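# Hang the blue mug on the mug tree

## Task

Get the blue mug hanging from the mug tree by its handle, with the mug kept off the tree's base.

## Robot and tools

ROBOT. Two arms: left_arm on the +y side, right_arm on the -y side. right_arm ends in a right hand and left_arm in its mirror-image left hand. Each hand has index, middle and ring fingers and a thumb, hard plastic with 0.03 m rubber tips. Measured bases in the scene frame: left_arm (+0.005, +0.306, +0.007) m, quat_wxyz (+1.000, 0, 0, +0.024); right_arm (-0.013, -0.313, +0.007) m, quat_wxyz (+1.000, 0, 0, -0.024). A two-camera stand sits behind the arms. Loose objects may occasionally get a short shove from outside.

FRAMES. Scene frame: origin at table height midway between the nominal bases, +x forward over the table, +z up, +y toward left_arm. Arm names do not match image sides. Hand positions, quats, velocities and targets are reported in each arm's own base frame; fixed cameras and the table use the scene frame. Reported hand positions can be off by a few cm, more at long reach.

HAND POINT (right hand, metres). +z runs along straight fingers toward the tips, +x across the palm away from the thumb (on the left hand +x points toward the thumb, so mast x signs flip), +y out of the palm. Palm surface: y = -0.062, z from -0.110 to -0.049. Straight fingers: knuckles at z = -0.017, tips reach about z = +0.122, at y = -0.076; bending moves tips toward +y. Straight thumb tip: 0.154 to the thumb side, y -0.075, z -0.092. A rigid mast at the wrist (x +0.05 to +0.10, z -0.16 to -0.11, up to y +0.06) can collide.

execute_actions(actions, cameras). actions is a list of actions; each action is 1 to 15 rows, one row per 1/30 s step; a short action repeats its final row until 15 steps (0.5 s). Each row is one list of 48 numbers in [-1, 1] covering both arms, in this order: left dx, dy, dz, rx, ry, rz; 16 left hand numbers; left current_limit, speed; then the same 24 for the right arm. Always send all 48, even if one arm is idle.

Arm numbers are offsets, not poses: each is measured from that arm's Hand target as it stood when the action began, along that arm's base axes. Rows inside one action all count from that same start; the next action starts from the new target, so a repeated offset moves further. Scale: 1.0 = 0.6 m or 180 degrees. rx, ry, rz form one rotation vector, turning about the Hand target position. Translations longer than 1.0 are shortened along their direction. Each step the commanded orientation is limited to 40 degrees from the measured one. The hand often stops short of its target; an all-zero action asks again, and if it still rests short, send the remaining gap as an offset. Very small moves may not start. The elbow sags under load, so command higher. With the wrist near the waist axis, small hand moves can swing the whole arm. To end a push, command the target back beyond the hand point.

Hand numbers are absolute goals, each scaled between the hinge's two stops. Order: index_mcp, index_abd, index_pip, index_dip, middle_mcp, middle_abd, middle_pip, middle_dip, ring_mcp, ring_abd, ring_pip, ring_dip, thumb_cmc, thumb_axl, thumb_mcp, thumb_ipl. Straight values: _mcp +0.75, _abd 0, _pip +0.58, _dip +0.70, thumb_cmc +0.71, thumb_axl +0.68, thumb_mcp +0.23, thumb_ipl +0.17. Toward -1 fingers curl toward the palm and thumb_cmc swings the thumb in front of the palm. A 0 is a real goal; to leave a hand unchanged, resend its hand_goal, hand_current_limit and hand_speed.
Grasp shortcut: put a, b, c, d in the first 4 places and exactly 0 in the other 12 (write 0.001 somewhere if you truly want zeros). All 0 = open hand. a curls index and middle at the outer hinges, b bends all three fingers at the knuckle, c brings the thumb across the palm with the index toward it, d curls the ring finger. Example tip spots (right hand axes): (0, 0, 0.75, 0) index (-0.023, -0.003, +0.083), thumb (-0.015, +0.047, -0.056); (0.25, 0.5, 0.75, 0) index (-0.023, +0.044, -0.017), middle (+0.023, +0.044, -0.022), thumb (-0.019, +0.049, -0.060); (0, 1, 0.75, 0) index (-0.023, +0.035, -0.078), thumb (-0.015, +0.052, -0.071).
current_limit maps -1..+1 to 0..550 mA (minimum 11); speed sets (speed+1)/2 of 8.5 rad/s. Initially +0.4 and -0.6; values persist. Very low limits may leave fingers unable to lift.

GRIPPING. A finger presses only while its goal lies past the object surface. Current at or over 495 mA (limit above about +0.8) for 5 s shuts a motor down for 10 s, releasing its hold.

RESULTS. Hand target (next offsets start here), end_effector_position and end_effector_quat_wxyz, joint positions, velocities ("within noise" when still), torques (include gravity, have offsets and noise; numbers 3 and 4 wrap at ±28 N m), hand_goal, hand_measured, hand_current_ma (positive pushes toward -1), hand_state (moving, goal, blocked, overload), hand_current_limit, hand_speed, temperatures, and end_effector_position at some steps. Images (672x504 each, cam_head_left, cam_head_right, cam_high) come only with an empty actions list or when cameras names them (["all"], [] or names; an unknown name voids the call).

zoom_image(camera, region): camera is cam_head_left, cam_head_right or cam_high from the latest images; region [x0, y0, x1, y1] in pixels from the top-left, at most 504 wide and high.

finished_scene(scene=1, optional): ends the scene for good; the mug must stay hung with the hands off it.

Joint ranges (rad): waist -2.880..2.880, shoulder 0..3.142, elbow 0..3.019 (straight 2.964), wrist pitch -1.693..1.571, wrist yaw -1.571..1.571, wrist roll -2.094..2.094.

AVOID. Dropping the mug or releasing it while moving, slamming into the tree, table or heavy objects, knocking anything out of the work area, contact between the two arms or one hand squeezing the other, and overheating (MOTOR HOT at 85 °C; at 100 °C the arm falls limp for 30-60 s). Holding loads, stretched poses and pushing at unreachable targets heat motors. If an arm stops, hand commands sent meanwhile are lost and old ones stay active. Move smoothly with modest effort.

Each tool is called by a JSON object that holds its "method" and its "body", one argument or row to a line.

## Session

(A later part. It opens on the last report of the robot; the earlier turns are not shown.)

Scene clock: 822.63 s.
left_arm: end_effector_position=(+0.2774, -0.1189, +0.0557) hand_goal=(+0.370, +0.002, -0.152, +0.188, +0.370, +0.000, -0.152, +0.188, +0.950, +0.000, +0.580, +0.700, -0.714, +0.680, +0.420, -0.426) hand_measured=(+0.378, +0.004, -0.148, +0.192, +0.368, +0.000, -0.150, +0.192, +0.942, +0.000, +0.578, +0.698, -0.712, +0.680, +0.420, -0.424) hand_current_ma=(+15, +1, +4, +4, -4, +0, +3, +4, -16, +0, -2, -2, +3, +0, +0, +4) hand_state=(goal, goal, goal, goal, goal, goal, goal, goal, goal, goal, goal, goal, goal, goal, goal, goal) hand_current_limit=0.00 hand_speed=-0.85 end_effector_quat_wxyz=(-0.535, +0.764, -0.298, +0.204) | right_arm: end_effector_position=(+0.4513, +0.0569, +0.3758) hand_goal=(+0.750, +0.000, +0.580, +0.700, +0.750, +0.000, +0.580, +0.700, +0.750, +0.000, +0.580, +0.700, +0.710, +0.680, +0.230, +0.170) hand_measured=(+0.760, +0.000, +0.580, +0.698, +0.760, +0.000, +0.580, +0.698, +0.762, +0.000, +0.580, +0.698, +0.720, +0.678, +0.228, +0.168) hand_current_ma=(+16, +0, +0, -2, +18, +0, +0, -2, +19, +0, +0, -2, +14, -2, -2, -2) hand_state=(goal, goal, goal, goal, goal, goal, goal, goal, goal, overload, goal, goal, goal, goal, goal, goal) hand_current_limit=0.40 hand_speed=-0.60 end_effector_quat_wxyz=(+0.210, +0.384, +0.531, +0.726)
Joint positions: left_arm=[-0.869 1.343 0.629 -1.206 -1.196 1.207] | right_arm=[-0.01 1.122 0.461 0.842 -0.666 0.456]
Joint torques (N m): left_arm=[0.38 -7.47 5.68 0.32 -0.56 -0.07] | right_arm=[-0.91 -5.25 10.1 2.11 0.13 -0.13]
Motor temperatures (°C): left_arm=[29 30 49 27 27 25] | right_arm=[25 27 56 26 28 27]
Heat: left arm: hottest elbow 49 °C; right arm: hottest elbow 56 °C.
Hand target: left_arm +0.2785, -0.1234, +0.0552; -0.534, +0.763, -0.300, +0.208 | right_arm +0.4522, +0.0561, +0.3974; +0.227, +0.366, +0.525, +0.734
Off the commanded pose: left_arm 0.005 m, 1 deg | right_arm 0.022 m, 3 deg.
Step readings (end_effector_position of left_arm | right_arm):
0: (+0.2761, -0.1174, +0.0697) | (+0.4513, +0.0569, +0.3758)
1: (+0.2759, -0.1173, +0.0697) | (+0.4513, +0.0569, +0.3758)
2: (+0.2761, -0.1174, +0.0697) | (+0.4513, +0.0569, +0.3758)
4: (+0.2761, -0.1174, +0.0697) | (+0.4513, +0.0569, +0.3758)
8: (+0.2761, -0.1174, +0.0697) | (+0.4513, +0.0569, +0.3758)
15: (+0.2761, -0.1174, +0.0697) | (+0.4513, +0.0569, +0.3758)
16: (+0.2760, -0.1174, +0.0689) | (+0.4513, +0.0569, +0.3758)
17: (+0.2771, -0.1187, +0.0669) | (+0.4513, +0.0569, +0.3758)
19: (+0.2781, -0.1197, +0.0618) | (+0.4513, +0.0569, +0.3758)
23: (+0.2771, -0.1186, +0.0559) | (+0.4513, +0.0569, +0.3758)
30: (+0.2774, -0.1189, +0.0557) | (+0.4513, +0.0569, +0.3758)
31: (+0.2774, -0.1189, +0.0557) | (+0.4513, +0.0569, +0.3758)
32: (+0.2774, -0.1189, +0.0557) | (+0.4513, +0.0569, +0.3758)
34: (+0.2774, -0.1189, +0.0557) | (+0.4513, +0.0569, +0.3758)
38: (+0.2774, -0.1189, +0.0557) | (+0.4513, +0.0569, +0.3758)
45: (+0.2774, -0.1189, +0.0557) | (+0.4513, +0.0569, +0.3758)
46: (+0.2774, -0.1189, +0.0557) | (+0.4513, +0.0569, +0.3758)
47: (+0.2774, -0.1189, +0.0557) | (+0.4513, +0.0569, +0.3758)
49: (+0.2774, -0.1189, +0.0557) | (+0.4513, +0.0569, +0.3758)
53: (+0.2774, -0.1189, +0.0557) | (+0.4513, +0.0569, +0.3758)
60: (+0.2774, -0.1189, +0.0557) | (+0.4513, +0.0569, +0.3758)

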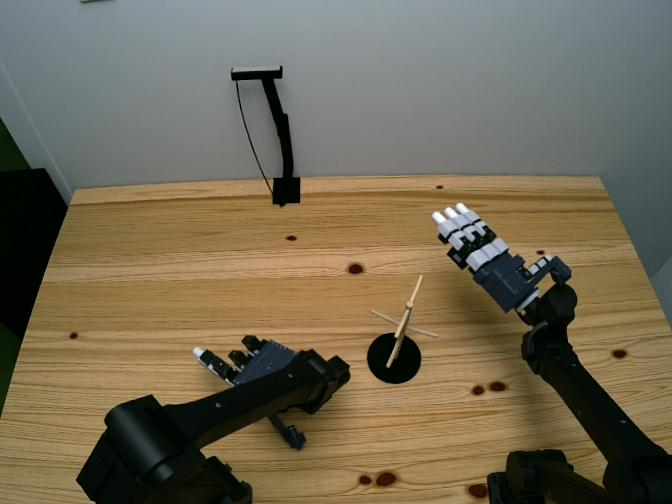

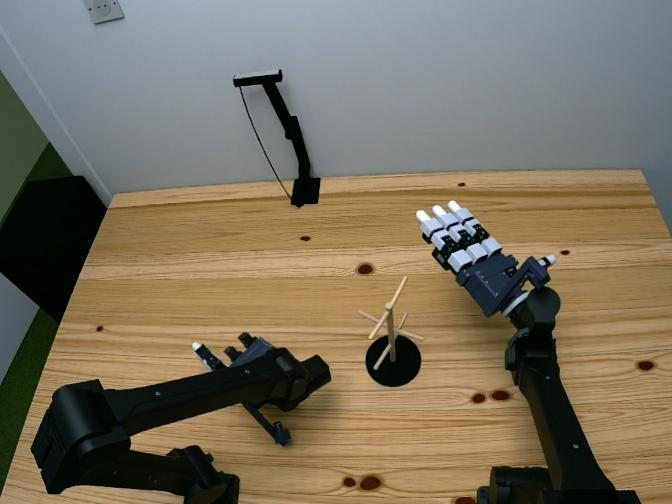

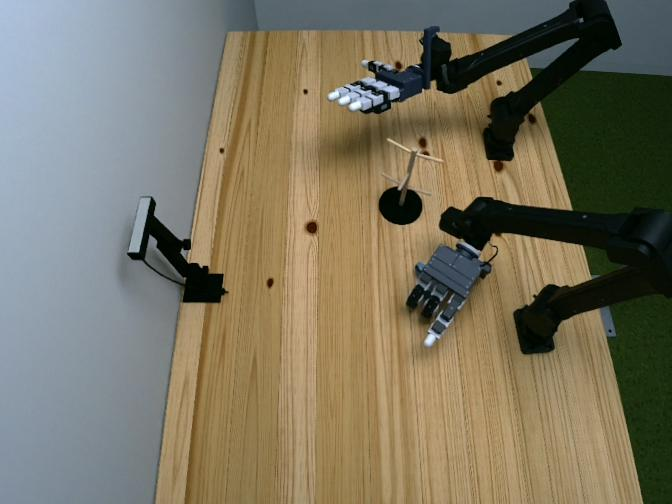

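{"method": "execute_actions", "body": {
  "actions": [
    [[0,0,0,0,0,0,0.35,0.001,-0.153,0.188,0.35,0,-0.153,0.188,0.95,0,0.58,0.7,-0.714,0.68,0.34,-0.427,0.0,-0.85,0,0,0,0,0,0,0,0,0,0,0,0,0,0,0,0,0,0,0,0,0,0,0.4,-0.6]],
    [[0,0,0,0,0,0,0.33,0.001,-0.153,0.188,0.33,0,-0.153,0.188,0.95,0,0.58,0.7,-0.714,0.68,0.26,-0.427,0.0,-0.85,0,0,0,0,0,0,0,0,0,0,0,0,0,0,0,0,0,0,0,0,0,0,0.4,-0.6]],
    [[0,0,0,0,0,0,0.32,0.001,-0.153,0.188,0.32,0,-0.153,0.188,0.95,0,0.58,0.7,-0.714,0.68,0.18,-0.427,0.0,-0.85,0,0,0,0,0,0,0,0,0,0,0,0,0,0,0,0,0,0,0,0,0,0,0.4,-0.6]]
  ],
  "cameras": ["cam_head_left","cam_head_right","cam_high"]
}}

{"method": "zoom_image", "body": {
  "camera": "cam_high",
  "region": [370, 200, 490, 350]
}}

Scene clock: 831.27 s.
left_arm: end_effector_position=(+0.2774, -0.1189, +0.0557) hand_goal=(+0.320, +0.002, -0.152, +0.188, +0.320, +0.000, -0.152, +0.188, +0.950, +0.000, +0.580, +0.700, -0.714, +0.680, +0.180, -0.426) hand_measured=(+0.372, +0.004, -0.138, +0.192, +0.318, +0.000, -0.150, +0.192, +0.942, +0.000, +0.578, +0.698, -0.720, +0.680, +0.378, -0.410) hand_current_ma=(+156, +1, +26, +4, -3, +0, +3, +4, -16, +0, -2, -2, -10, +0, +275, +44) hand_state=(blocked, goal, goal, goal, goal, goal, goal, goal, goal, goal, goal, goal, goal, goal, blocked, goal) hand_current_limit=0.00 hand_speed=-0.85 end_effector_quat_wxyz=(-0.535, +0.764, -0.298, +0.204) | right_arm: end_effector_position=(+0.4513, +0.0569, +0.3758) hand_goal=(+0.750, +0.000, +0.580, +0.700, +0.750, +0.000, +0.580, +0.700, +0.750, +0.000, +0.580, +0.700, +0.710, +0.680, +0.230, +0.170) hand_measured=(+0.760, +0.000, +0.580, +0.698, +0.760, +0.000, +0.580, +0.698, +0.762, +0.000, +0.580, +0.698, +0.720, +0.678, +0.228, +0.168) hand_current_ma=(+16, +0, +0, -2, +18, +0, +0, -2, +19, +0, +0, -2, +14, -2, -2, -2) hand_state=(goal, goal, goal, goal, goal, goal, goal, goal, goal, overload, goal, goal, goal, goal, goal, goal) hand_current_limit=0.40 hand_speed=-0.60 end_effector_quat_wxyz=(+0.210, +0.384, +0.531, +0.726)
Joint positions: left_arm=[-0.869 1.343 0.629 -1.206 -1.196 1.207] | right_arm=[-0.01 1.122 0.461 0.842 -0.666 0.456]
Joint torques (N m): left_arm=[0.44 -7.41 5.68 0.29 -0.56 -0.06] | right_arm=[-0.91 -5.13 10.04 2.13 0.12 -0.14]
Motor temperatures (°C): left_arm=[29 30 48 27 27 25] | right_arm=[25 27 56 26 28 27]
Heat: left arm: hottest elbow 48 °C; right arm: hottest elbow 56 °C.
Hand target: left_arm +0.2785, -0.1234, +0.0552; -0.534, +0.763, -0.300, +0.208 | right_arm +0.4522, +0.0561, +0.3974; +0.227, +0.366, +0.525, +0.734
Off the commanded pose: left_arm 0.005 m, 1 deg | right_arm 0.022 m, 3 deg.
Step readings (end_effector_position of left_arm | right_arm):
0: (+0.2774, -0.1189, +0.0557) | (+0.4513, +0.0569, +0.3758)
1: (+0.2774, -0.1189, +0.0557) | (+0.4513, +0.0569, +0.3758)
2: (+0.2774, -0.1189, +0.0557) | (+0.4513, +0.0569, +0.3758)
4: (+0.2774, -0.1189, +0.0557) | (+0.4513, +0.0569, +0.3758)
8: (+0.2774, -0.1189, +0.0557) | (+0.4513, +0.0569, +0.3758)
15: (+0.2774, -0.1189, +0.0557) | (+0.4513, +0.0569, +0.3758)
16: (+0.2774, -0.1189, +0.0557) | (+0.4513, +0.0569, +0.3758)
17: (+0.2774, -0.1189, +0.0557) | (+0.4513, +0.0569, +0.3758)
19: (+0.2774, -0.1189, +0.0557) | (+0.4513, +0.0569, +0.3758)
23: (+0.2774, -0.1189, +0.0557) | (+0.4513, +0.0569, +0.3758)
30: (+0.2774, -0.1189, +0.0557) | (+0.4513, +0.0569, +0.3758)
31: (+0.2774, -0.1189, +0.0557) | (+0.4513, +0.0569, +0.3758)
32: (+0.2774, -0.1189, +0.0557) | (+0.4513, +0.0569, +0.3758)
34: (+0.2774, -0.1189, +0.0557) | (+0.4513, +0.0569, +0.3758)
38: (+0.2774, -0.1189, +0.0557) | (+0.4513, +0.0569, +0.3758)
45: (+0.2774, -0.1189, +0.0557) | (+0.4513, +0.0569, +0.3758)

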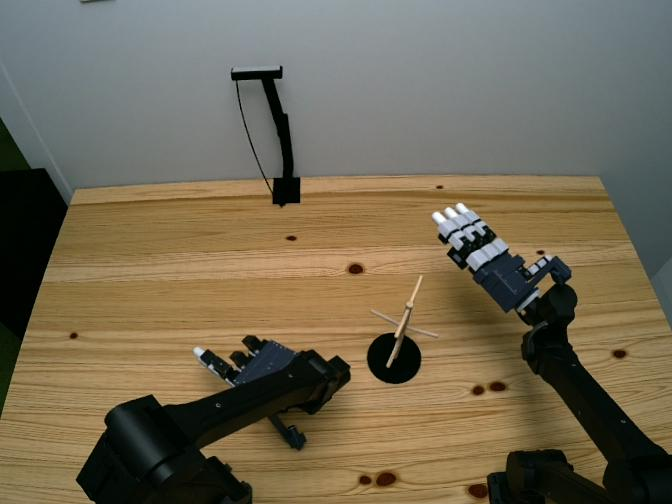

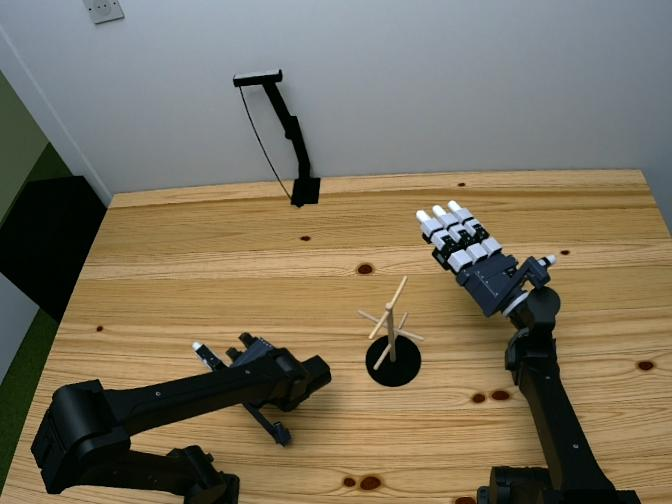

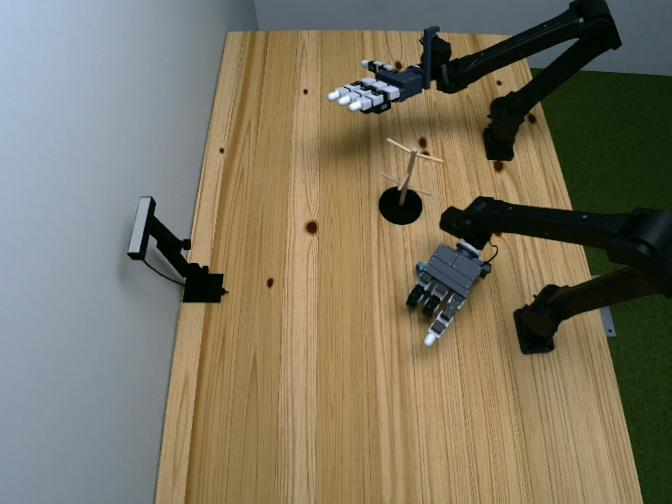

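Scaled by 3.360 from the camera's 672x504 image, which has a finer 960x720 frame.

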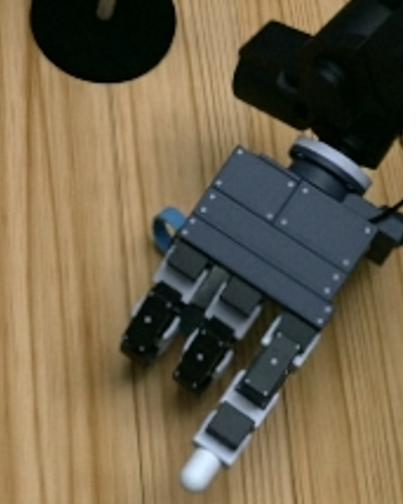

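{"method": "execute_actions", "body": {
  "actions": [
    [[0,0,0,0,0,0,0.32,0.001,-0.153,0.188,0.26,0,-0.153,0.188,0.95,0,0.58,0.7,-0.714,0.68,0.18,-0.427,0.0,-0.85,0,0,0,0,0,0,0,0,0,0,0,0,0,0,0,0,0,0,0,0,0,0,0.4,-0.6]],
    [[0,0,0,0,0,0,0.30,0.001,-0.153,0.188,0.2,0,-0.153,0.188,0.95,0,0.58,0.7,-0.714,0.68,0.18,-0.427,0.0,-0.85,0,0,0,0,0,0,0,0,0,0,0,0,0,0,0,0,0,0,0,0,0,0,0.4,-0.6]]
  ]
}}

Scene clock: 838.60 s.
left_arm: end_effector_position=(+0.2774, -0.1189, +0.0557) hand_goal=(+0.300, +0.002, -0.152, +0.188, +0.200, +0.000, -0.152, +0.188, +0.950, +0.000, +0.580, +0.700, -0.714, +0.680, +0.180, -0.426) hand_measured=(+0.364, +0.004, -0.136, +0.192, +0.286, -0.004, -0.132, +0.192, +0.942, +0.000, +0.578, +0.698, -0.720, +0.680, +0.378, -0.406) hand_current_ma=(+205, +3, +33, +4, +275, -3, +44, +4, -16, +0, -2, -2, -10, +0, +275, +64) hand_state=(blocked, goal, goal, goal, blocked, goal, blocked, goal, goal, goal, goal, goal, goal, goal, blocked, blocked) hand_current_limit=0.00 hand_speed=-0.85 end_effector_quat_wxyz=(-0.535, +0.764, -0.298, +0.204) | right_arm: end_effector_position=(+0.4513, +0.0569, +0.3758) hand_goal=(+0.750, +0.000, +0.580, +0.700, +0.750, +0.000, +0.580, +0.700, +0.750, +0.000, +0.580, +0.700, +0.710, +0.680, +0.230, +0.170) hand_measured=(+0.760, +0.000, +0.580, +0.698, +0.760, +0.000, +0.580, +0.698, +0.762, +0.000, +0.580, +0.698, +0.720, +0.678, +0.228, +0.168) hand_current_ma=(+16, +0, +0, -2, +18, +0, +0, -2, +19, +0, +0, -2, +14, -2, -2, -2) hand_state=(goal, goal, goal, goal, goal, goal, goal, goal, goal, overload, goal, goal, goal, goal, goal, goal) hand_current_limit=0.40 hand_speed=-0.60 end_effector_quat_wxyz=(+0.210, +0.384, +0.531, +0.726)
Joint positions: left_arm=[-0.869 1.343 0.629 -1.206 -1.196 1.207] | right_arm=[-0.01 1.122 0.461 0.842 -0.666 0.456]
Joint torques (N m): left_arm=[0.32 -7.47 5.67 0.31 -0.54 -0.06] | right_arm=[-0.62 -5.3 10.09 2.14 0.13 -0.14]
Motor temperatures (°C): left_arm=[29 30 47 27 27 25] | right_arm=[25 27 56 26 28 27]
Heat: left arm: hottest elbow 47 °C; right arm: hottest elbow 56 °C.
Hand target: left_arm +0.2785, -0.1234, +0.0552; -0.534, +0.763, -0.300, +0.208 | right_arm +0.4522, +0.0561, +0.3974; +0.227, +0.366, +0.525, +0.734
Off the commanded pose: left_arm 0.005 m, 1 deg | right_arm 0.022 m, 3 deg.
Step readings (end_effector_position of left_arm | right_arm):
0: (+0.2774, -0.1189, +0.0557) | (+0.4513, +0.0569, +0.3758)
1: (+0.2774, -0.1189, +0.0557) | (+0.4513, +0.0569, +0.3758)
2: (+0.2774, -0.1189, +0.0557) | (+0.4513, +0.0569, +0.3758)
4: (+0.2774, -0.1189, +0.0557) | (+0.4513, +0.0569, +0.3758)
8: (+0.2774, -0.1189, +0.0557) | (+0.4513, +0.0569, +0.3758)
15: (+0.2774, -0.1189, +0.0557) | (+0.4513, +0.0569, +0.3758)
16: (+0.2774, -0.1189, +0.0557) | (+0.4513, +0.0569, +0.3758)
17: (+0.2774, -0.1189, +0.0557) | (+0.4513, +0.0569, +0.3758)
19: (+0.2774, -0.1189, +0.0557) | (+0.4513, +0.0569, +0.3758)
23: (+0.2774, -0.1189, +0.0557) | (+0.4513, +0.0569, +0.3758)
30: (+0.2774, -0.1189, +0.0557) | (+0.4513, +0.0569, +0.3758)

{"method": "execute_actions", "body": {
  "actions": [
    [[0,0,0,0,0,0,0.28,0.001,-0.153,0.188,0.21,0,-0.153,0.188,0.95,0,0.58,0.7,-0.714,0.68,0.15,-0.427,0.3,-0.85,0,0,0,0,0,0,0,0,0,0,0,0,0,0,0,0,0,0,0,0,0,0,0.4,-0.6]],
    [[0,0,0.03,0,0,0,0.28,0.001,-0.153,0.188,0.21,0,-0.153,0.188,0.95,0,0.58,0.7,-0.714,0.68,0.15,-0.427,0.3,-0.85,0,0,0,0,0,0,0,0,0,0,0,0,0,0,0,0,0,0,0,0,0,0,0.4,-0.6]],
    [[0,0,0.05,0,0,0,0.28,0.001,-0.153,0.188,0.21,0,-0.153,0.188,0.95,0,0.58,0.7,-0.714,0.68,0.15,-0.427,0.3,-0.85,0,0,0,0,0,0,0,0,0,0,0,0,0,0,0,0,0,0,0,0,0,0,0.4,-0.6]]
  ],
  "cameras": ["cam_head_left","cam_head_right","cam_high"]
}}

{"method": "zoom_image", "body": {
  "camera": "cam_high",
  "region": [370, 200, 490, 350]
}}

{"method": "zoom_image", "body": {
  "camera": "cam_head_right",
  "region": [190, 290, 350, 440]
}}

Scene clock: 847.33 s.
left_arm: end_effector_position=(+0.2694, -0.1103, +0.0868) hand_goal=(+0.280, +0.002, -0.152, +0.188, +0.210, +0.000, -0.152, +0.188, +0.950, +0.000, +0.580, +0.700, -0.714, +0.680, +0.150, -0.426) hand_measured=(+0.342, +0.008, -0.118, +0.210, +0.276, -0.004, -0.126, +0.196, +0.940, +0.000, +0.578, +0.698, -0.712, +0.680, +0.378, -0.396) hand_current_ma=(+200, +6, +85, +46, +217, -4, +56, +14, -18, +0, -2, -2, +2, +0, +357, +104) hand_state=(blocked, goal, blocked, blocked, blocked, goal, blocked, goal, goal, goal, goal, goal, goal, goal, blocked, blocked) hand_current_limit=0.30 hand_speed=-0.85 end_effector_quat_wxyz=(-0.540, +0.759, -0.309, +0.192) | right_arm: end_effector_position=(+0.4513, +0.0569, +0.3758) hand_goal=(+0.750, +0.000, +0.580, +0.700, +0.750, +0.000, +0.580, +0.700, +0.750, +0.000, +0.580, +0.700, +0.710, +0.680, +0.230, +0.170) hand_measured=(+0.760, +0.000, +0.580, +0.698, +0.760, +0.000, +0.580, +0.698, +0.762, +0.000, +0.580, +0.698, +0.720, +0.678, +0.228, +0.168) hand_current_ma=(+16, +0, +0, -2, +18, +0, +0, -2, +19, +0, +0, -2, +14, -2, -2, -2) hand_state=(goal, goal, goal, goal, goal, goal, goal, goal, goal, overload, goal, goal, goal, goal, goal, goal) hand_current_limit=0.40 hand_speed=-0.60 end_effector_quat_wxyz=(+0.210, +0.384, +0.531, +0.726)
Joint positions: left_arm=[-0.869 1.256 0.656 -1.336 -1.195 1.225] | right_arm=[-0.01 1.122 0.461 0.842 -0.666 0.456]
Joint torques (N m): left_arm=[0.44 -8 9.14 -1.06 -0.61 -0.09] | right_arm=[-0.91 -5.25 10.07 2.14 0.13 -0.15]
Motor temperatures (°C): left_arm=[29 30 46 27 27 25] | right_arm=[25 27 56 26 28 27]
Heat: left arm: hottest elbow 46 °C; right arm: hottest elbow 56 °C.
Hand target: left_arm +0.2785, -0.1234, +0.1033; -0.534, +0.763, -0.300, +0.208 | right_arm +0.4522, +0.0561, +0.3974; +0.227, +0.366, +0.525, +0.734
Off the commanded pose: left_arm 0.023 m, 2 deg | right_arm 0.022 m, 3 deg.
Step readings (end_effector_position of left_arm | right_arm):
0: (+0.2774, -0.1189, +0.0557) | (+0.4513, +0.0569, +0.3758)
1: (+0.2776, -0.1188, +0.0559) | (+0.4513, +0.0569, +0.3758)
2: (+0.2776, -0.1188, +0.0559) | (+0.4513, +0.0569, +0.3758)
4: (+0.2776, -0.1188, +0.0559) | (+0.4513, +0.0569, +0.3758)
8: (+0.2776, -0.1188, +0.0559) | (+0.4513, +0.0569, +0.3758)
15: (+0.2776, -0.1188, +0.0559) | (+0.4513, +0.0569, +0.3758)
16: (+0.2775, -0.1187, +0.0565) | (+0.4513, +0.0569, +0.3758)
17: (+0.2768, -0.1182, +0.0573) | (+0.4513, +0.0569, +0.3758)
19: (+0.2750, -0.1164, +0.0589) | (+0.4513, +0.0569, +0.3758)
23: (+0.2740, -0.1155, +0.0598) | (+0.4513, +0.0569, +0.3758)
30: (+0.2738, -0.1152, +0.0599) | (+0.4513, +0.0569, +0.3758)
31: (+0.2735, -0.1147, +0.0613) | (+0.4513, +0.0569, +0.3758)
32: (+0.2718, -0.1129, +0.0642) | (+0.4513, +0.0569, +0.3758)
34: (+0.2687, -0.1095, +0.0730) | (+0.4513, +0.0569, +0.3758)
38: (+0.2691, -0.1100, +0.0851) | (+0.4513, +0.0569, +0.3758)
45: (+0.2696, -0.1105, +0.0867) | (+0.4513, +0.0569, +0.3758)

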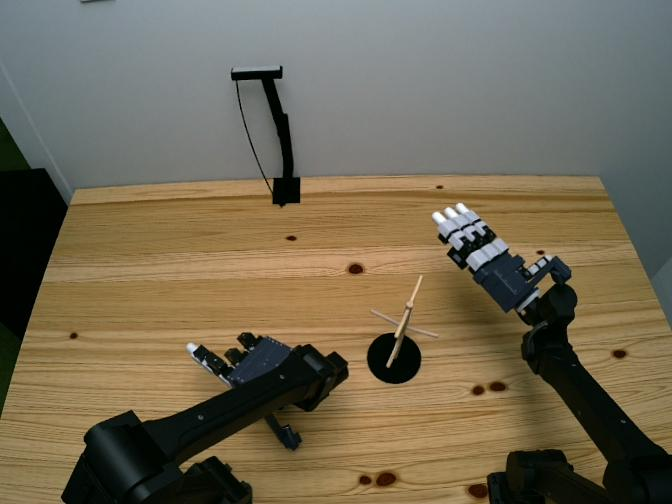

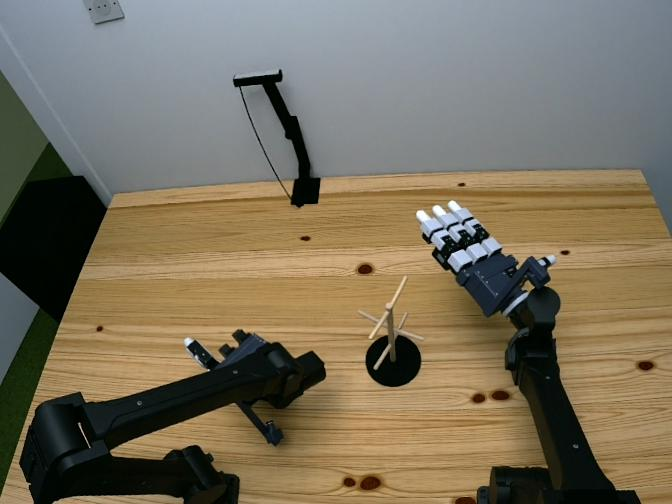

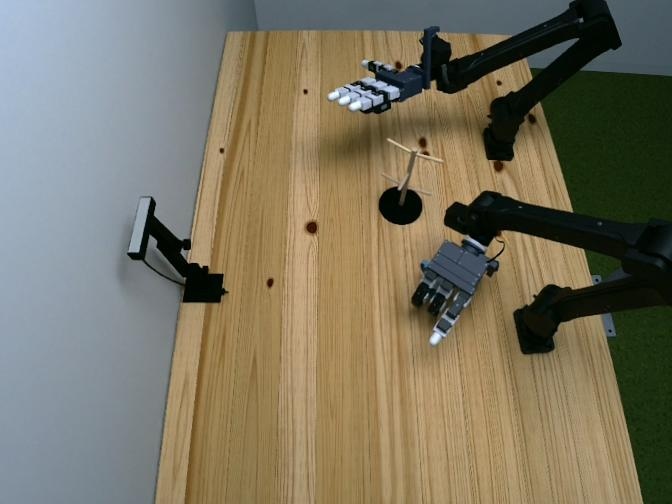

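Scaled by 3.360 from the camera's 672x504 image, which has a finer 960x720 frame.

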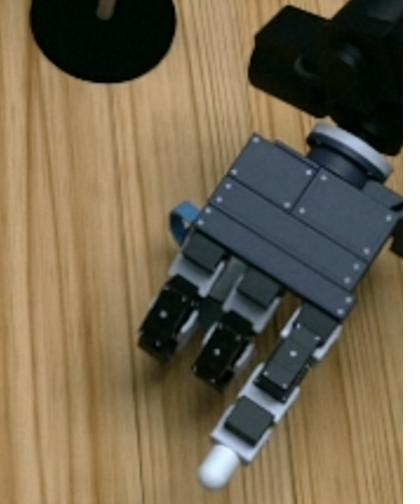

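Scaled by 3.150 from the camera's 672x504 image, which has a finer 960x720 frame.

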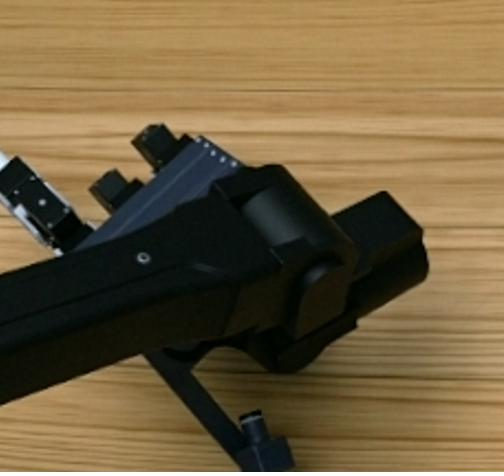

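{"method": "zoom_image", "body": {
  "camera": "cam_high",
  "region": [365, 125, 455, 235]
}}

{"method": "zoom_image", "body": {
  "camera": "cam_head_left",
  "region": [355, 265, 455, 395]
}}

{"method": "zoom_image", "body": {
  "camera": "cam_head_right",
  "region": [345, 265, 445, 395]
}}

Scaled by 4.582 from the camera's 672x504 image, which has a finer 960x720 frame.

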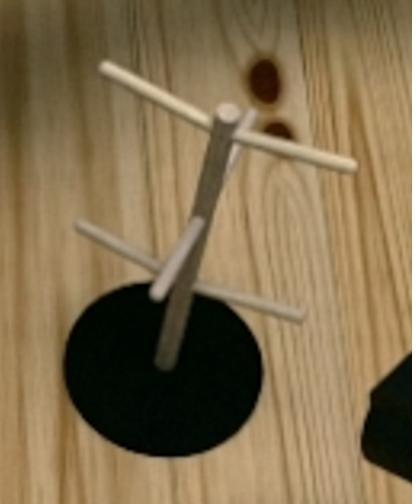

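Scaled by 3.877 from the camera's 672x504 image, which has a finer 960x720 frame.

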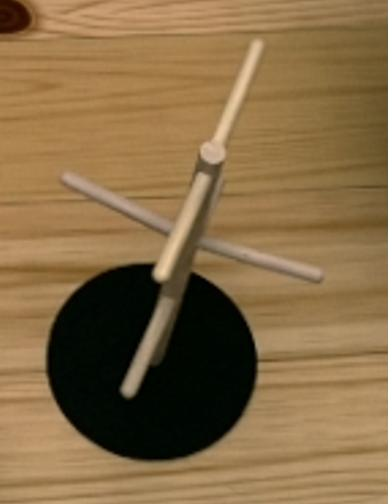

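Scaled by 3.877 from the camera's 672x504 image, which has a finer 960x720 frame.

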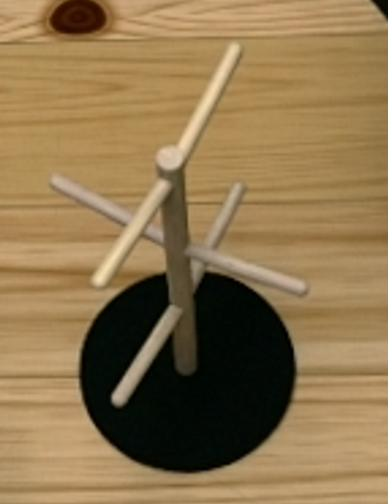

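{"method": "execute_actions", "body": {
  "actions": [
    [[0,0,0.08,0,0,0,0.28,0.001,-0.153,0.188,0.21,0,-0.153,0.188,0.95,0,0.58,0.7,-0.714,0.68,0.15,-0.427,0.3,-0.85,0,0,0,0,0,0,0,0,0,0,0,0,0,0,0,0,0,0,0,0,0,0,0.4,-0.6]],
    [[0,-0.02,0.08,-0.0342,0.0083,-0.0435,0.28,0.001,-0.153,0.188,0.21,0,-0.153,0.188,0.95,0,0.58,0.7,-0.714,0.68,0.15,-0.427,0.3,-0.85,0,0,0,0,0,0,0,0,0,0,0,0,0,0,0,0,0,0,0,0,0,0,0.4,-0.6]],
    [[-0.01,-0.033,0.08,-0.0342,0.0083,-0.0435,0.28,0.001,-0.153,0.188,0.21,0,-0.153,0.188,0.95,0,0.58,0.7,-0.714,0.68,0.15,-0.427,0.3,-0.85,0,0,0,0,0,0,0,0,0,0,0,0,0,0,0,0,0,0,0,0,0,0,0.4,-0.6]]
  ],
  "cameras": ["cam_head_left","cam_head_right","cam_high"]
}}

{"method": "zoom_image", "body": {
  "camera": "cam_high",
  "region": [370, 150, 510, 330]
}}

{"method": "zoom_image", "body": {
  "camera": "cam_head_right",
  "region": [170, 250, 350, 430]
}}

Scene clock: 929.03 s.
left_arm: end_effector_position=(+0.2571, -0.1431, +0.2221) hand_goal=(+0.280, +0.002, -0.152, +0.188, +0.210, +0.000, -0.152, +0.188, +0.950, +0.000, +0.580, +0.700, -0.714, +0.680, +0.150, -0.426) hand_measured=(+0.336, +0.008, -0.114, +0.212, +0.272, -0.006, -0.124, +0.198, +0.938, +0.000, +0.578, +0.698, -0.712, +0.682, +0.376, -0.392) hand_current_ma=(+177, +7, +100, +55, +197, -6, +64, +16, -22, +0, -2, -2, +2, +1, +358, +120) hand_state=(blocked, goal, blocked, blocked, blocked, goal, blocked, goal, goal, goal, goal, goal, goal, goal, blocked, blocked) hand_current_limit=0.30 hand_speed=-0.85 end_effector_quat_wxyz=(-0.419, +0.765, -0.414, +0.258) | right_arm: end_effector_position=(+0.4513, +0.0569, +0.3758) hand_goal=(+0.750, +0.000, +0.580, +0.700, +0.750, +0.000, +0.580, +0.700, +0.750, +0.000, +0.580, +0.700, +0.710, +0.680, +0.230, +0.170) hand_measured=(+0.760, +0.000, +0.580, +0.698, +0.760, +0.000, +0.580, +0.698, +0.762, +0.000, +0.580, +0.698, +0.720, +0.678, +0.228, +0.168) hand_current_ma=(+16, +0, +0, -2, +18, +0, +0, -2, +19, +0, +0, -2, +14, -2, -2, -2) hand_state=(goal, goal, goal, goal, goal, goal, goal, goal, goal, overload, goal, goal, goal, goal, goal, goal) hand_current_limit=0.40 hand_speed=-0.60 end_effector_quat_wxyz=(+0.210, +0.384, +0.531, +0.726)
Joint positions: left_arm=[-0.846 0.854 0.834 -1.229 -0.997 1.894] | right_arm=[-0.01 1.122 0.461 0.842 -0.666 0.456]
Joint torques (N m): left_arm=[2.08 -4.25 12 1.99 -0.47 0] | right_arm=[-0.79 -5.25 10 2.1 0.13 -0.14]
Motor temperatures (°C): left_arm=[29 31 49 27 28 25] | right_arm=[25 27 57 26 28 27]
Heat: left arm: hottest elbow 49 °C; right arm: hottest elbow 57 °C.
Hand target: left_arm +0.2725, -0.1552, +0.2472; -0.408, +0.772, -0.391, +0.289 | right_arm +0.4522, +0.0561, +0.3974; +0.227, +0.366, +0.525, +0.734
Off the commanded pose: left_arm 0.032 m, 5 deg | right_arm 0.022 m, 3 deg.
Step readings (end_effector_position of left_arm | right_arm):
0: (+0.2694, -0.1103, +0.0868) | (+0.4513, +0.0569, +0.3758)
1: (+0.2694, -0.1104, +0.0888) | (+0.4513, +0.0569, +0.3758)
2: (+0.2670, -0.1080, +0.0935) | (+0.4513, +0.0569, +0.3758)
4: (+0.2666, -0.1076, +0.1090) | (+0.4513, +0.0569, +0.3758)
8: (+0.2714, -0.1134, +0.1329) | (+0.4513, +0.0569, +0.3758)
15: (+0.2714, -0.1132, +0.1364) | (+0.4513, +0.0569, +0.3758)
16: (+0.2712, -0.1143, +0.1374) | (+0.4513, +0.0569, +0.3758)
17: (+0.2697, -0.1155, +0.1396) | (+0.4513, +0.0569, +0.3758)
19: (+0.2692, -0.1201, +0.1532) | (+0.4513, +0.0569, +0.3758)
23: (+0.2670, -0.1246, +0.1815) | (+0.4513, +0.0569, +0.3758)
30: (+0.2663, -0.1263, +0.1829) | (+0.4513, +0.0569, +0.3758)
31: (+0.2650, -0.1285, +0.1830) | (+0.4513, +0.0569, +0.3758)
32: (+0.2605, -0.1342, +0.1823) | (+0.4513, +0.0569, +0.3758)
34: (+0.2578, -0.1396, +0.1923) | (+0.4513, +0.0569, +0.3758)
38: (+0.2585, -0.1440, +0.2181) | (+0.4513, +0.0569, +0.3758)
45: (+0.2580, -0.1443, +0.2225) | (+0.4513, +0.0569, +0.3758)

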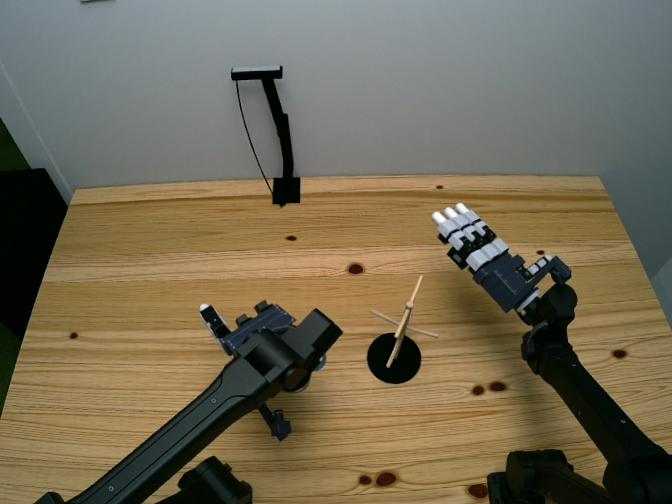

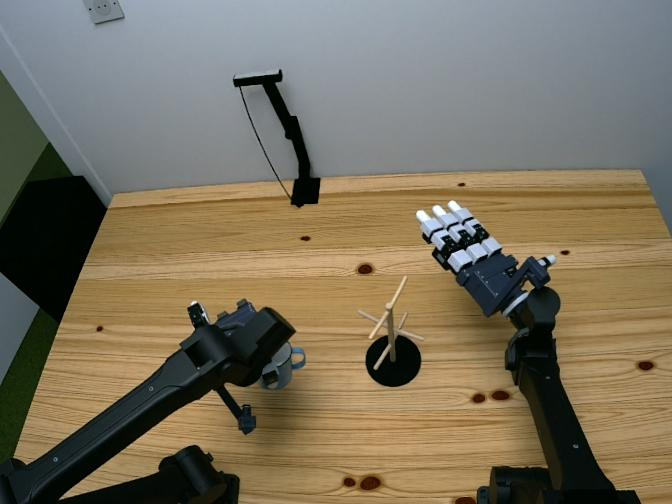

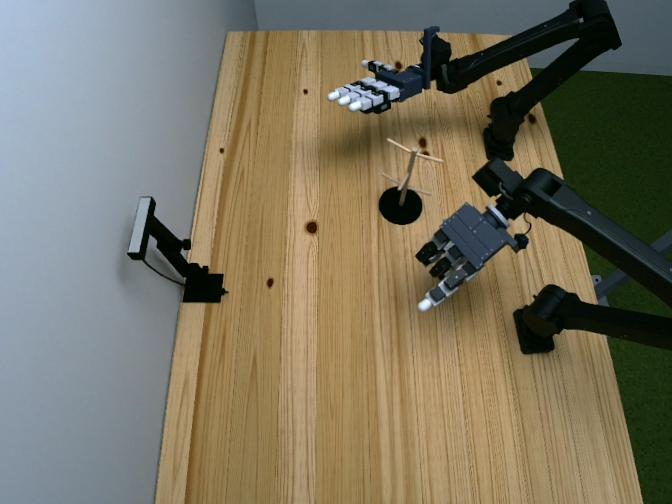

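Scaled by 2.800 from the camera's 672x504 image, which has a finer 960x720 frame.

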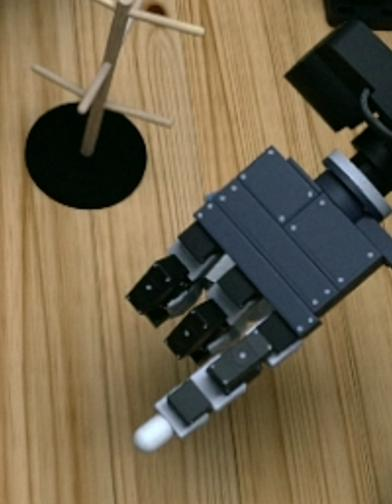

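Scaled by 2.800 from the camera's 672x504 image, which has a finer 960x720 frame.

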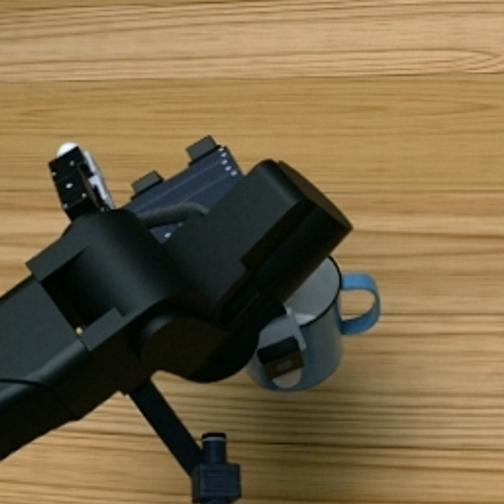

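{"method": "execute_actions", "body": {
  "actions": [
    [[-0.026,-0.065,0.035,-0.06,0.012,-0.042,0.28,0.001,-0.153,0.188,0.21,0,-0.153,0.188,0.95,0,0.58,0.7,-0.714,0.68,0.15,-0.427,0.35,-0.85,0,0,0,0,0,0,0,0,0,0,0,0,0,0,0,0,0,0,0,0,0,0,0.4,-0.6]],
    [[-0.026,-0.065,0.03,-0.06,0.012,-0.042,0.28,0.001,-0.153,0.188,0.21,0,-0.153,0.188,0.95,0,0.58,0.7,-0.714,0.68,0.15,-0.427,0.35,-0.85,0,0,0,0,0,0,0,0,0,0,0,0,0,0,0,0,0,0,0,0,0,0,0.4,-0.6]],
    [[-0.026,-0.045,0.01,0,0,0,0.28,0.001,-0.153,0.188,0.21,0,-0.153,0.188,0.95,0,0.58,0.7,-0.714,0.68,0.15,-0.427,0.35,-0.85,0,0,0,0,0,0,0,0,0,0,0,0,0,0,0,0,0,0,0,0,0,0,0.4,-0.6]]
  ],
  "cameras": ["cam_head_left","cam_head_right","cam_high"]
}}

{"method": "zoom_image", "body": {
  "camera": "cam_head_right",
  "region": [230, 240, 430, 400]
}}

{"method": "zoom_image", "body": {
  "camera": "cam_head_left",
  "region": [230, 240, 430, 400]
}}

{"method": "zoom_image", "body": {
  "camera": "cam_high",
  "region": [350, 110, 510, 290]
}}

Scene clock: 966.03 s.
left_arm: end_effector_position=(+0.2154, -0.2488, +0.2556) hand_goal=(+0.280, +0.002, -0.152, +0.188, +0.210, +0.000, -0.152, +0.188, +0.950, +0.000, +0.580, +0.700, -0.714, +0.680, +0.150, -0.426) hand_measured=(+0.342, +0.008, -0.106, +0.214, +0.276, -0.012, -0.118, +0.200, +0.942, -0.002, +0.578, +0.698, -0.718, +0.682, +0.362, -0.390) hand_current_ma=(+196, +6, +121, +60, +212, -17, +86, +22, -16, -1, -1, -2, -4, +1, +371, +130) hand_state=(blocked, goal, blocked, blocked, blocked, goal, blocked, goal, goal, goal, goal, goal, goal, goal, blocked, blocked) hand_current_limit=0.35 hand_speed=-0.85 end_effector_quat_wxyz=(-0.213, +0.782, -0.470, +0.350) | right_arm: end_effector_position=(+0.4513, +0.0569, +0.3758) hand_goal=(+0.750, +0.000, +0.580, +0.700, +0.750, +0.000, +0.580, +0.700, +0.750, +0.000, +0.580, +0.700, +0.710, +0.680, +0.230, +0.170) hand_measured=(+0.760, +0.000, +0.580, +0.698, +0.760, +0.000, +0.580, +0.698, +0.762, +0.000, +0.580, +0.698, +0.720, +0.678, +0.228, +0.168) hand_current_ma=(+16, +0, +0, -2, +18, +0, +0, -2, +19, +0, +0, -2, +14, -2, -2, -2) hand_state=(goal, goal, goal, goal, goal, goal, goal, goal, goal, overload, goal, goal, goal, goal, goal, goal) hand_current_limit=0.40 hand_speed=-0.60 end_effector_quat_wxyz=(+0.210, +0.384, +0.531, +0.726)
Joint positions: left_arm=[-0.974 0.807 0.889 -1.092 -0.669 1.879] | right_arm=[-0.01 1.122 0.461 0.842 -0.666 0.456]
Joint torques (N m): left_arm=[1.14 -4.19 13.81 0.99 -0.53 -0.39] | right_arm=[-0.73 -5.3 10.07 2.15 0.12 -0.16]
Motor temperatures (°C): left_arm=[29 30 56 27 27 25] | right_arm=[25 27 57 26 28 27]
Heat: left arm: hottest elbow 56 °C; right arm: hottest elbow 57 °C.
Hand target: left_arm +0.2257, -0.2602, +0.2922; -0.201, +0.787, -0.443, +0.379 | right_arm +0.4522, +0.0561, +0.3974; +0.227, +0.366, +0.525, +0.734
Off the commanded pose: left_arm 0.040 m, 5 deg | right_arm 0.022 m, 3 deg.
Step readings (end_effector_position of left_arm | right_arm):
0: (+0.2571, -0.1431, +0.2221) | (+0.4513, +0.0569, +0.3758)
1: (+0.2539, -0.1484, +0.2205) | (+0.4513, +0.0569, +0.3758)
2: (+0.2468, -0.1614, +0.2174) | (+0.4513, +0.0569, +0.3758)
4: (+0.2415, -0.1744, +0.2209) | (+0.4513, +0.0569, +0.3758)
8: (+0.2420, -0.1775, +0.2306) | (+0.4513, +0.0569, +0.3758)
15: (+0.2420, -0.1774, +0.2312) | (+0.4513, +0.0569, +0.3758)
16: (+0.2380, -0.1834, +0.2305) | (+0.4513, +0.0569, +0.3758)
17: (+0.2305, -0.1969, +0.2305) | (+0.4513, +0.0569, +0.3758)
19: (+0.2245, -0.2123, +0.2367) | (+0.4513, +0.0569, +0.3758)
23: (+0.2262, -0.2169, +0.2447) | (+0.4513, +0.0569, +0.3758)
30: (+0.2261, -0.2167, +0.2446) | (+0.4513, +0.0569, +0.3758)
31: (+0.2260, -0.2181, +0.2454) | (+0.4513, +0.0569, +0.3758)
32: (+0.2270, -0.2183, +0.2469) | (+0.4513, +0.0569, +0.3758)
34: (+0.2207, -0.2307, +0.2502) | (+0.4513, +0.0569, +0.3758)
38: (+0.2142, -0.2483, +0.2554) | (+0.4513, +0.0569, +0.3758)
45: (+0.2152, -0.2485, +0.2554) | (+0.4513, +0.0569, +0.3758)

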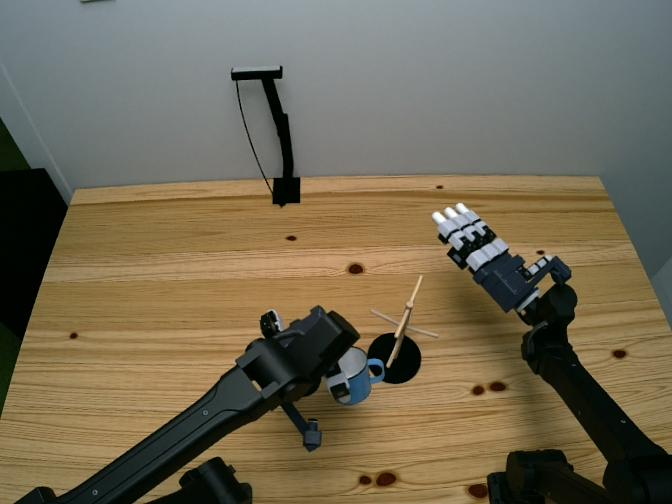

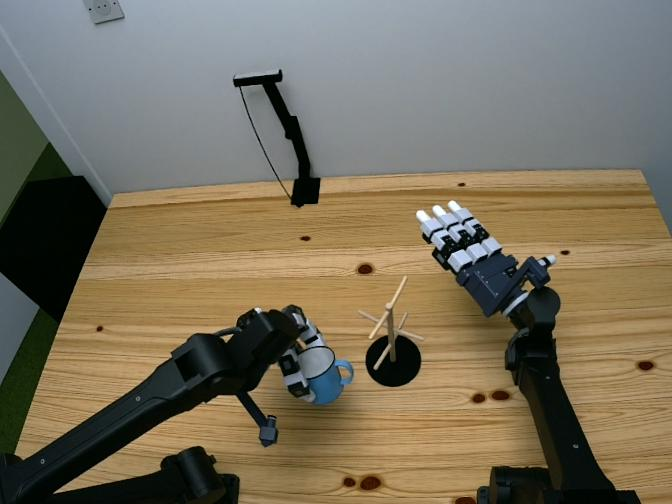

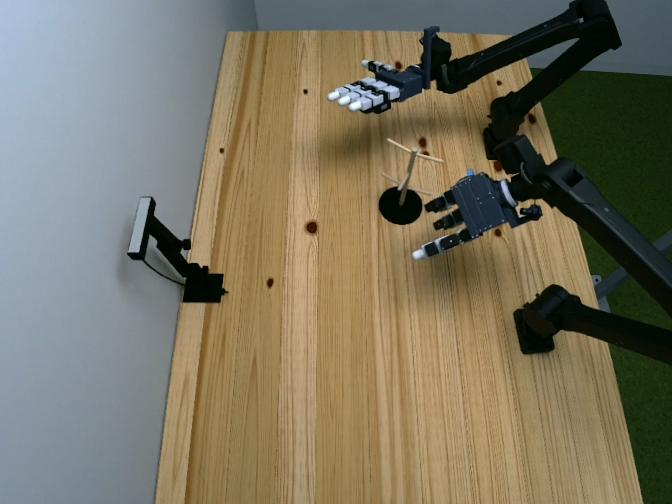

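Scaled by 2.520 from the camera's 672x504 image, which has a finer 960x720 frame.

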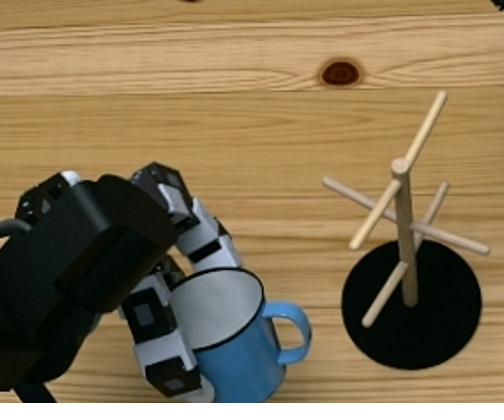

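Scaled by 2.520 from the camera's 672x504 image, which has a finer 960x720 frame.

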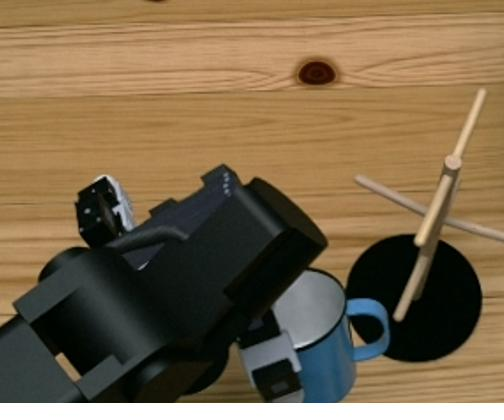

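Scaled by 2.800 from the camera's 672x504 image, which has a finer 960x720 frame.

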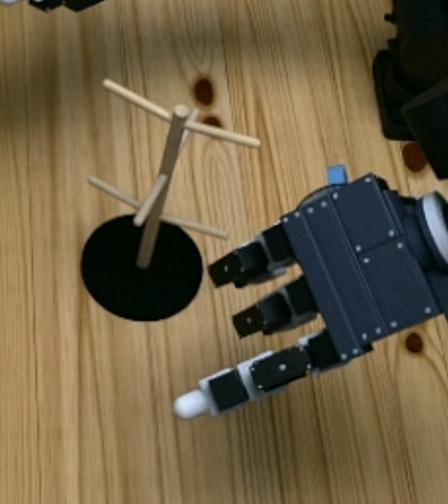

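{"method": "execute_actions", "body": {
  "actions": [
    [[0.0393,-0.0312,-0.0082,0,0,0,0.28,0.001,-0.153,0.188,0.21,0,-0.153,0.188,0.95,0,0.58,0.7,-0.714,0.68,0.15,-0.427,0.35,-0.85,0,0,0,0,0,0,0,0,0,0,0,0,0,0,0,0,0,0,0,0,0,0,0.4,-0.6]],
    [[0.0393,-0.0312,-0.0082,0,0,0,0.28,0.001,-0.153,0.188,0.21,0,-0.153,0.188,0.95,0,0.58,0.7,-0.714,0.68,0.15,-0.427,0.35,-0.85,0,0,0,0,0,0,0,0,0,0,0,0,0,0,0,0,0,0,0,0,0,0,0.4,-0.6]]
  ],
  "cameras": ["cam_head_left","cam_head_right","cam_high"]
}}

{"method": "zoom_image", "body": {
  "camera": "cam_head_right",
  "region": [310, 270, 430, 400]
}}

{"method": "zoom_image", "body": {
  "camera": "cam_head_left",
  "region": [320, 270, 440, 400]
}}

{"method": "zoom_image", "body": {
  "camera": "cam_high",
  "region": [370, 110, 510, 250]
}}

Scene clock: 1022.07 s.
left_arm: end_effector_position=(+0.2537, -0.2800, +0.2392) hand_goal=(+0.280, +0.002, -0.152, +0.188, +0.210, +0.000, -0.152, +0.188, +0.950, +0.000, +0.580, +0.700, -0.714, +0.680, +0.150, -0.426) hand_measured=(+0.342, +0.008, -0.106, +0.214, +0.276, -0.012, -0.118, +0.200, +0.942, -0.002, +0.578, +0.698, -0.718, +0.682, +0.362, -0.390) hand_current_ma=(+196, +6, +121, +60, +212, -18, +86, +22, -16, -1, -1, -2, -6, +1, +371, +130) hand_state=(blocked, goal, blocked, blocked, blocked, goal, blocked, goal, goal, goal, goal, goal, goal, goal, blocked, blocked) hand_current_limit=0.35 hand_speed=-0.85 end_effector_quat_wxyz=(-0.219, +0.787, -0.471, +0.333) | right_arm: end_effector_position=(+0.4513, +0.0569, +0.3758) hand_goal=(+0.750, +0.000, +0.580, +0.700, +0.750, +0.000, +0.580, +0.700, +0.750, +0.000, +0.580, +0.700, +0.710, +0.680, +0.230, +0.170) hand_measured=(+0.760, +0.000, +0.580, +0.698, +0.760, +0.000, +0.580, +0.698, +0.762, +0.000, +0.580, +0.698, +0.720, +0.678, +0.228, +0.168) hand_current_ma=(+16, +0, +0, -2, +18, +0, +0, -2, +19, +0, +0, -2, +14, -2, -2, -2) hand_state=(goal, goal, goal, goal, goal, goal, goal, goal, goal, overload, goal, goal, goal, goal, goal, goal) hand_current_limit=0.40 hand_speed=-0.60 end_effector_quat_wxyz=(+0.210, +0.384, +0.531, +0.726)
Joint positions: left_arm=[-0.924 0.967 0.938 -0.995 -0.644 1.913] | right_arm=[-0.01 1.122 0.461 0.842 -0.666 0.456]
Joint torques (N m): left_arm=[2.08 -7.36 13.72 2.71 -0.16 -0.09] | right_arm=[-0.79 -5.13 10.03 2.15 0.12 -0.14]
Motor temperatures (°C): left_arm=[29 30 68 27 27 25] | right_arm=[25 27 58 26 28 27]
Heat: left arm: hottest elbow 68 °C; right arm: hottest elbow 58 °C.
Hand target: left_arm +0.2728, -0.2977, +0.2825; -0.200, +0.787, -0.443, +0.379 | right_arm +0.4522, +0.0561, +0.3974; +0.227, +0.366, +0.525, +0.734
Off the commanded pose: left_arm 0.050 m, 7 deg | right_arm 0.022 m, 3 deg.
Step readings (end_effector_position of left_arm | right_arm):
0: (+0.2154, -0.2488, +0.2556) | (+0.4513, +0.0569, +0.3758)
1: (+0.2159, -0.2494, +0.2550) | (+0.4513, +0.0569, +0.3758)
2: (+0.2182, -0.2514, +0.2544) | (+0.4513, +0.0569, +0.3758)
4: (+0.2250, -0.2559, +0.2526) | (+0.4513, +0.0569, +0.3758)
8: (+0.2321, -0.2621, +0.2440) | (+0.4513, +0.0569, +0.3758)
15: (+0.2322, -0.2623, +0.2431) | (+0.4513, +0.0569, +0.3758)
16: (+0.2329, -0.2628, +0.2427) | (+0.4513, +0.0569, +0.3758)
17: (+0.2363, -0.2656, +0.2433) | (+0.4513, +0.0569, +0.3758)
19: (+0.2443, -0.2723, +0.2437) | (+0.4513, +0.0569, +0.3758)
23: (+0.2540, -0.2799, +0.2404) | (+0.4513, +0.0569, +0.3758)
30: (+0.2537, -0.2800, +0.2392) | (+0.4513, +0.0569, +0.3758)

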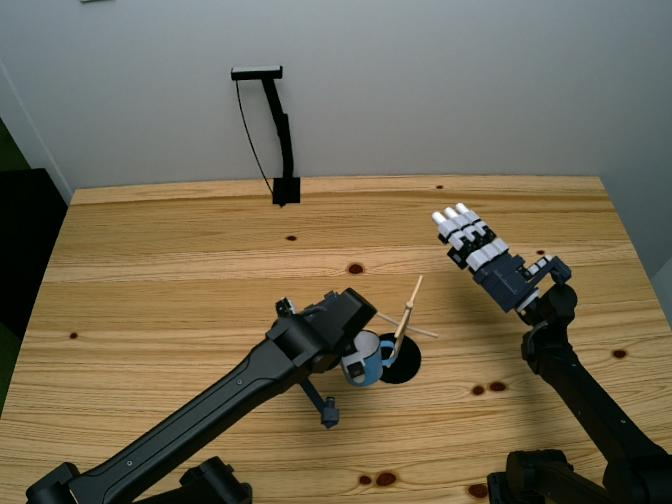

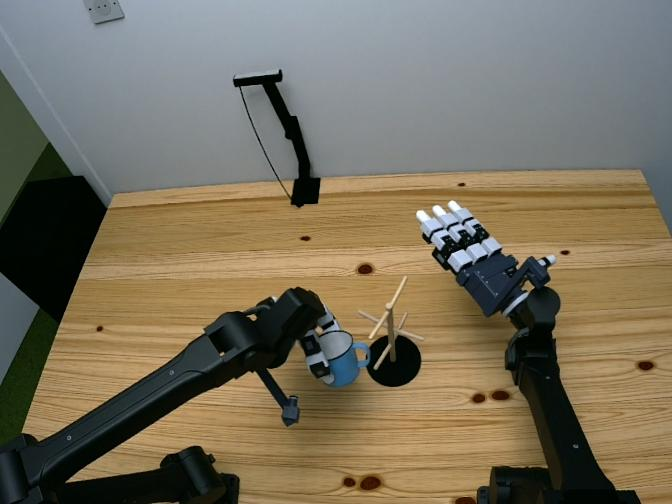

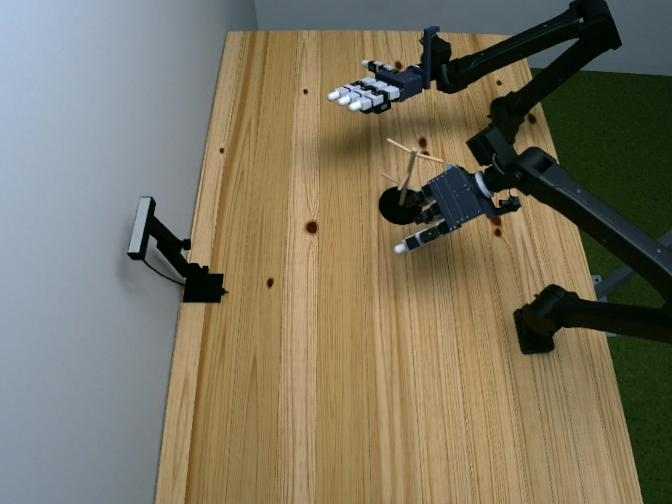

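Scaled by 3.877 from the camera's 672x504 image, which has a finer 960x720 frame.

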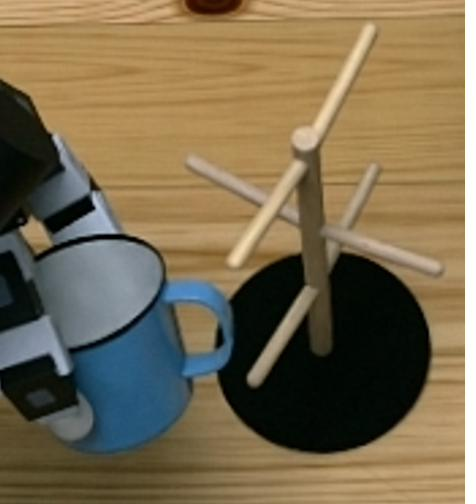

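Scaled by 3.877 from the camera's 672x504 image, which has a finer 960x720 frame.

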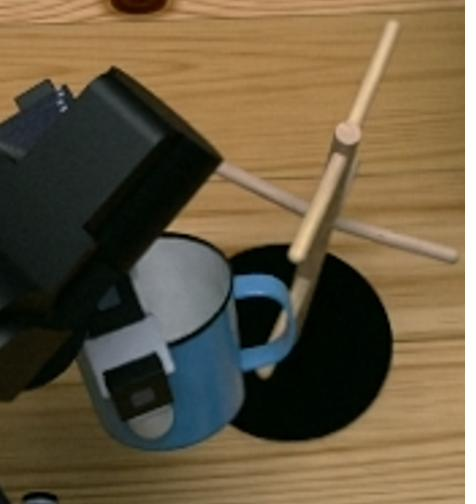

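Scaled by 3.600 from the camera's 672x504 image, which has a finer 960x720 frame.

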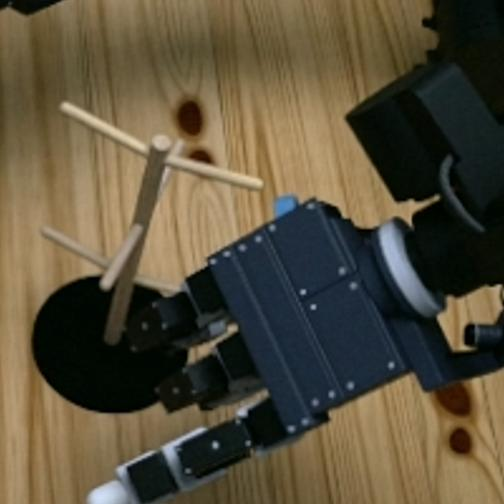

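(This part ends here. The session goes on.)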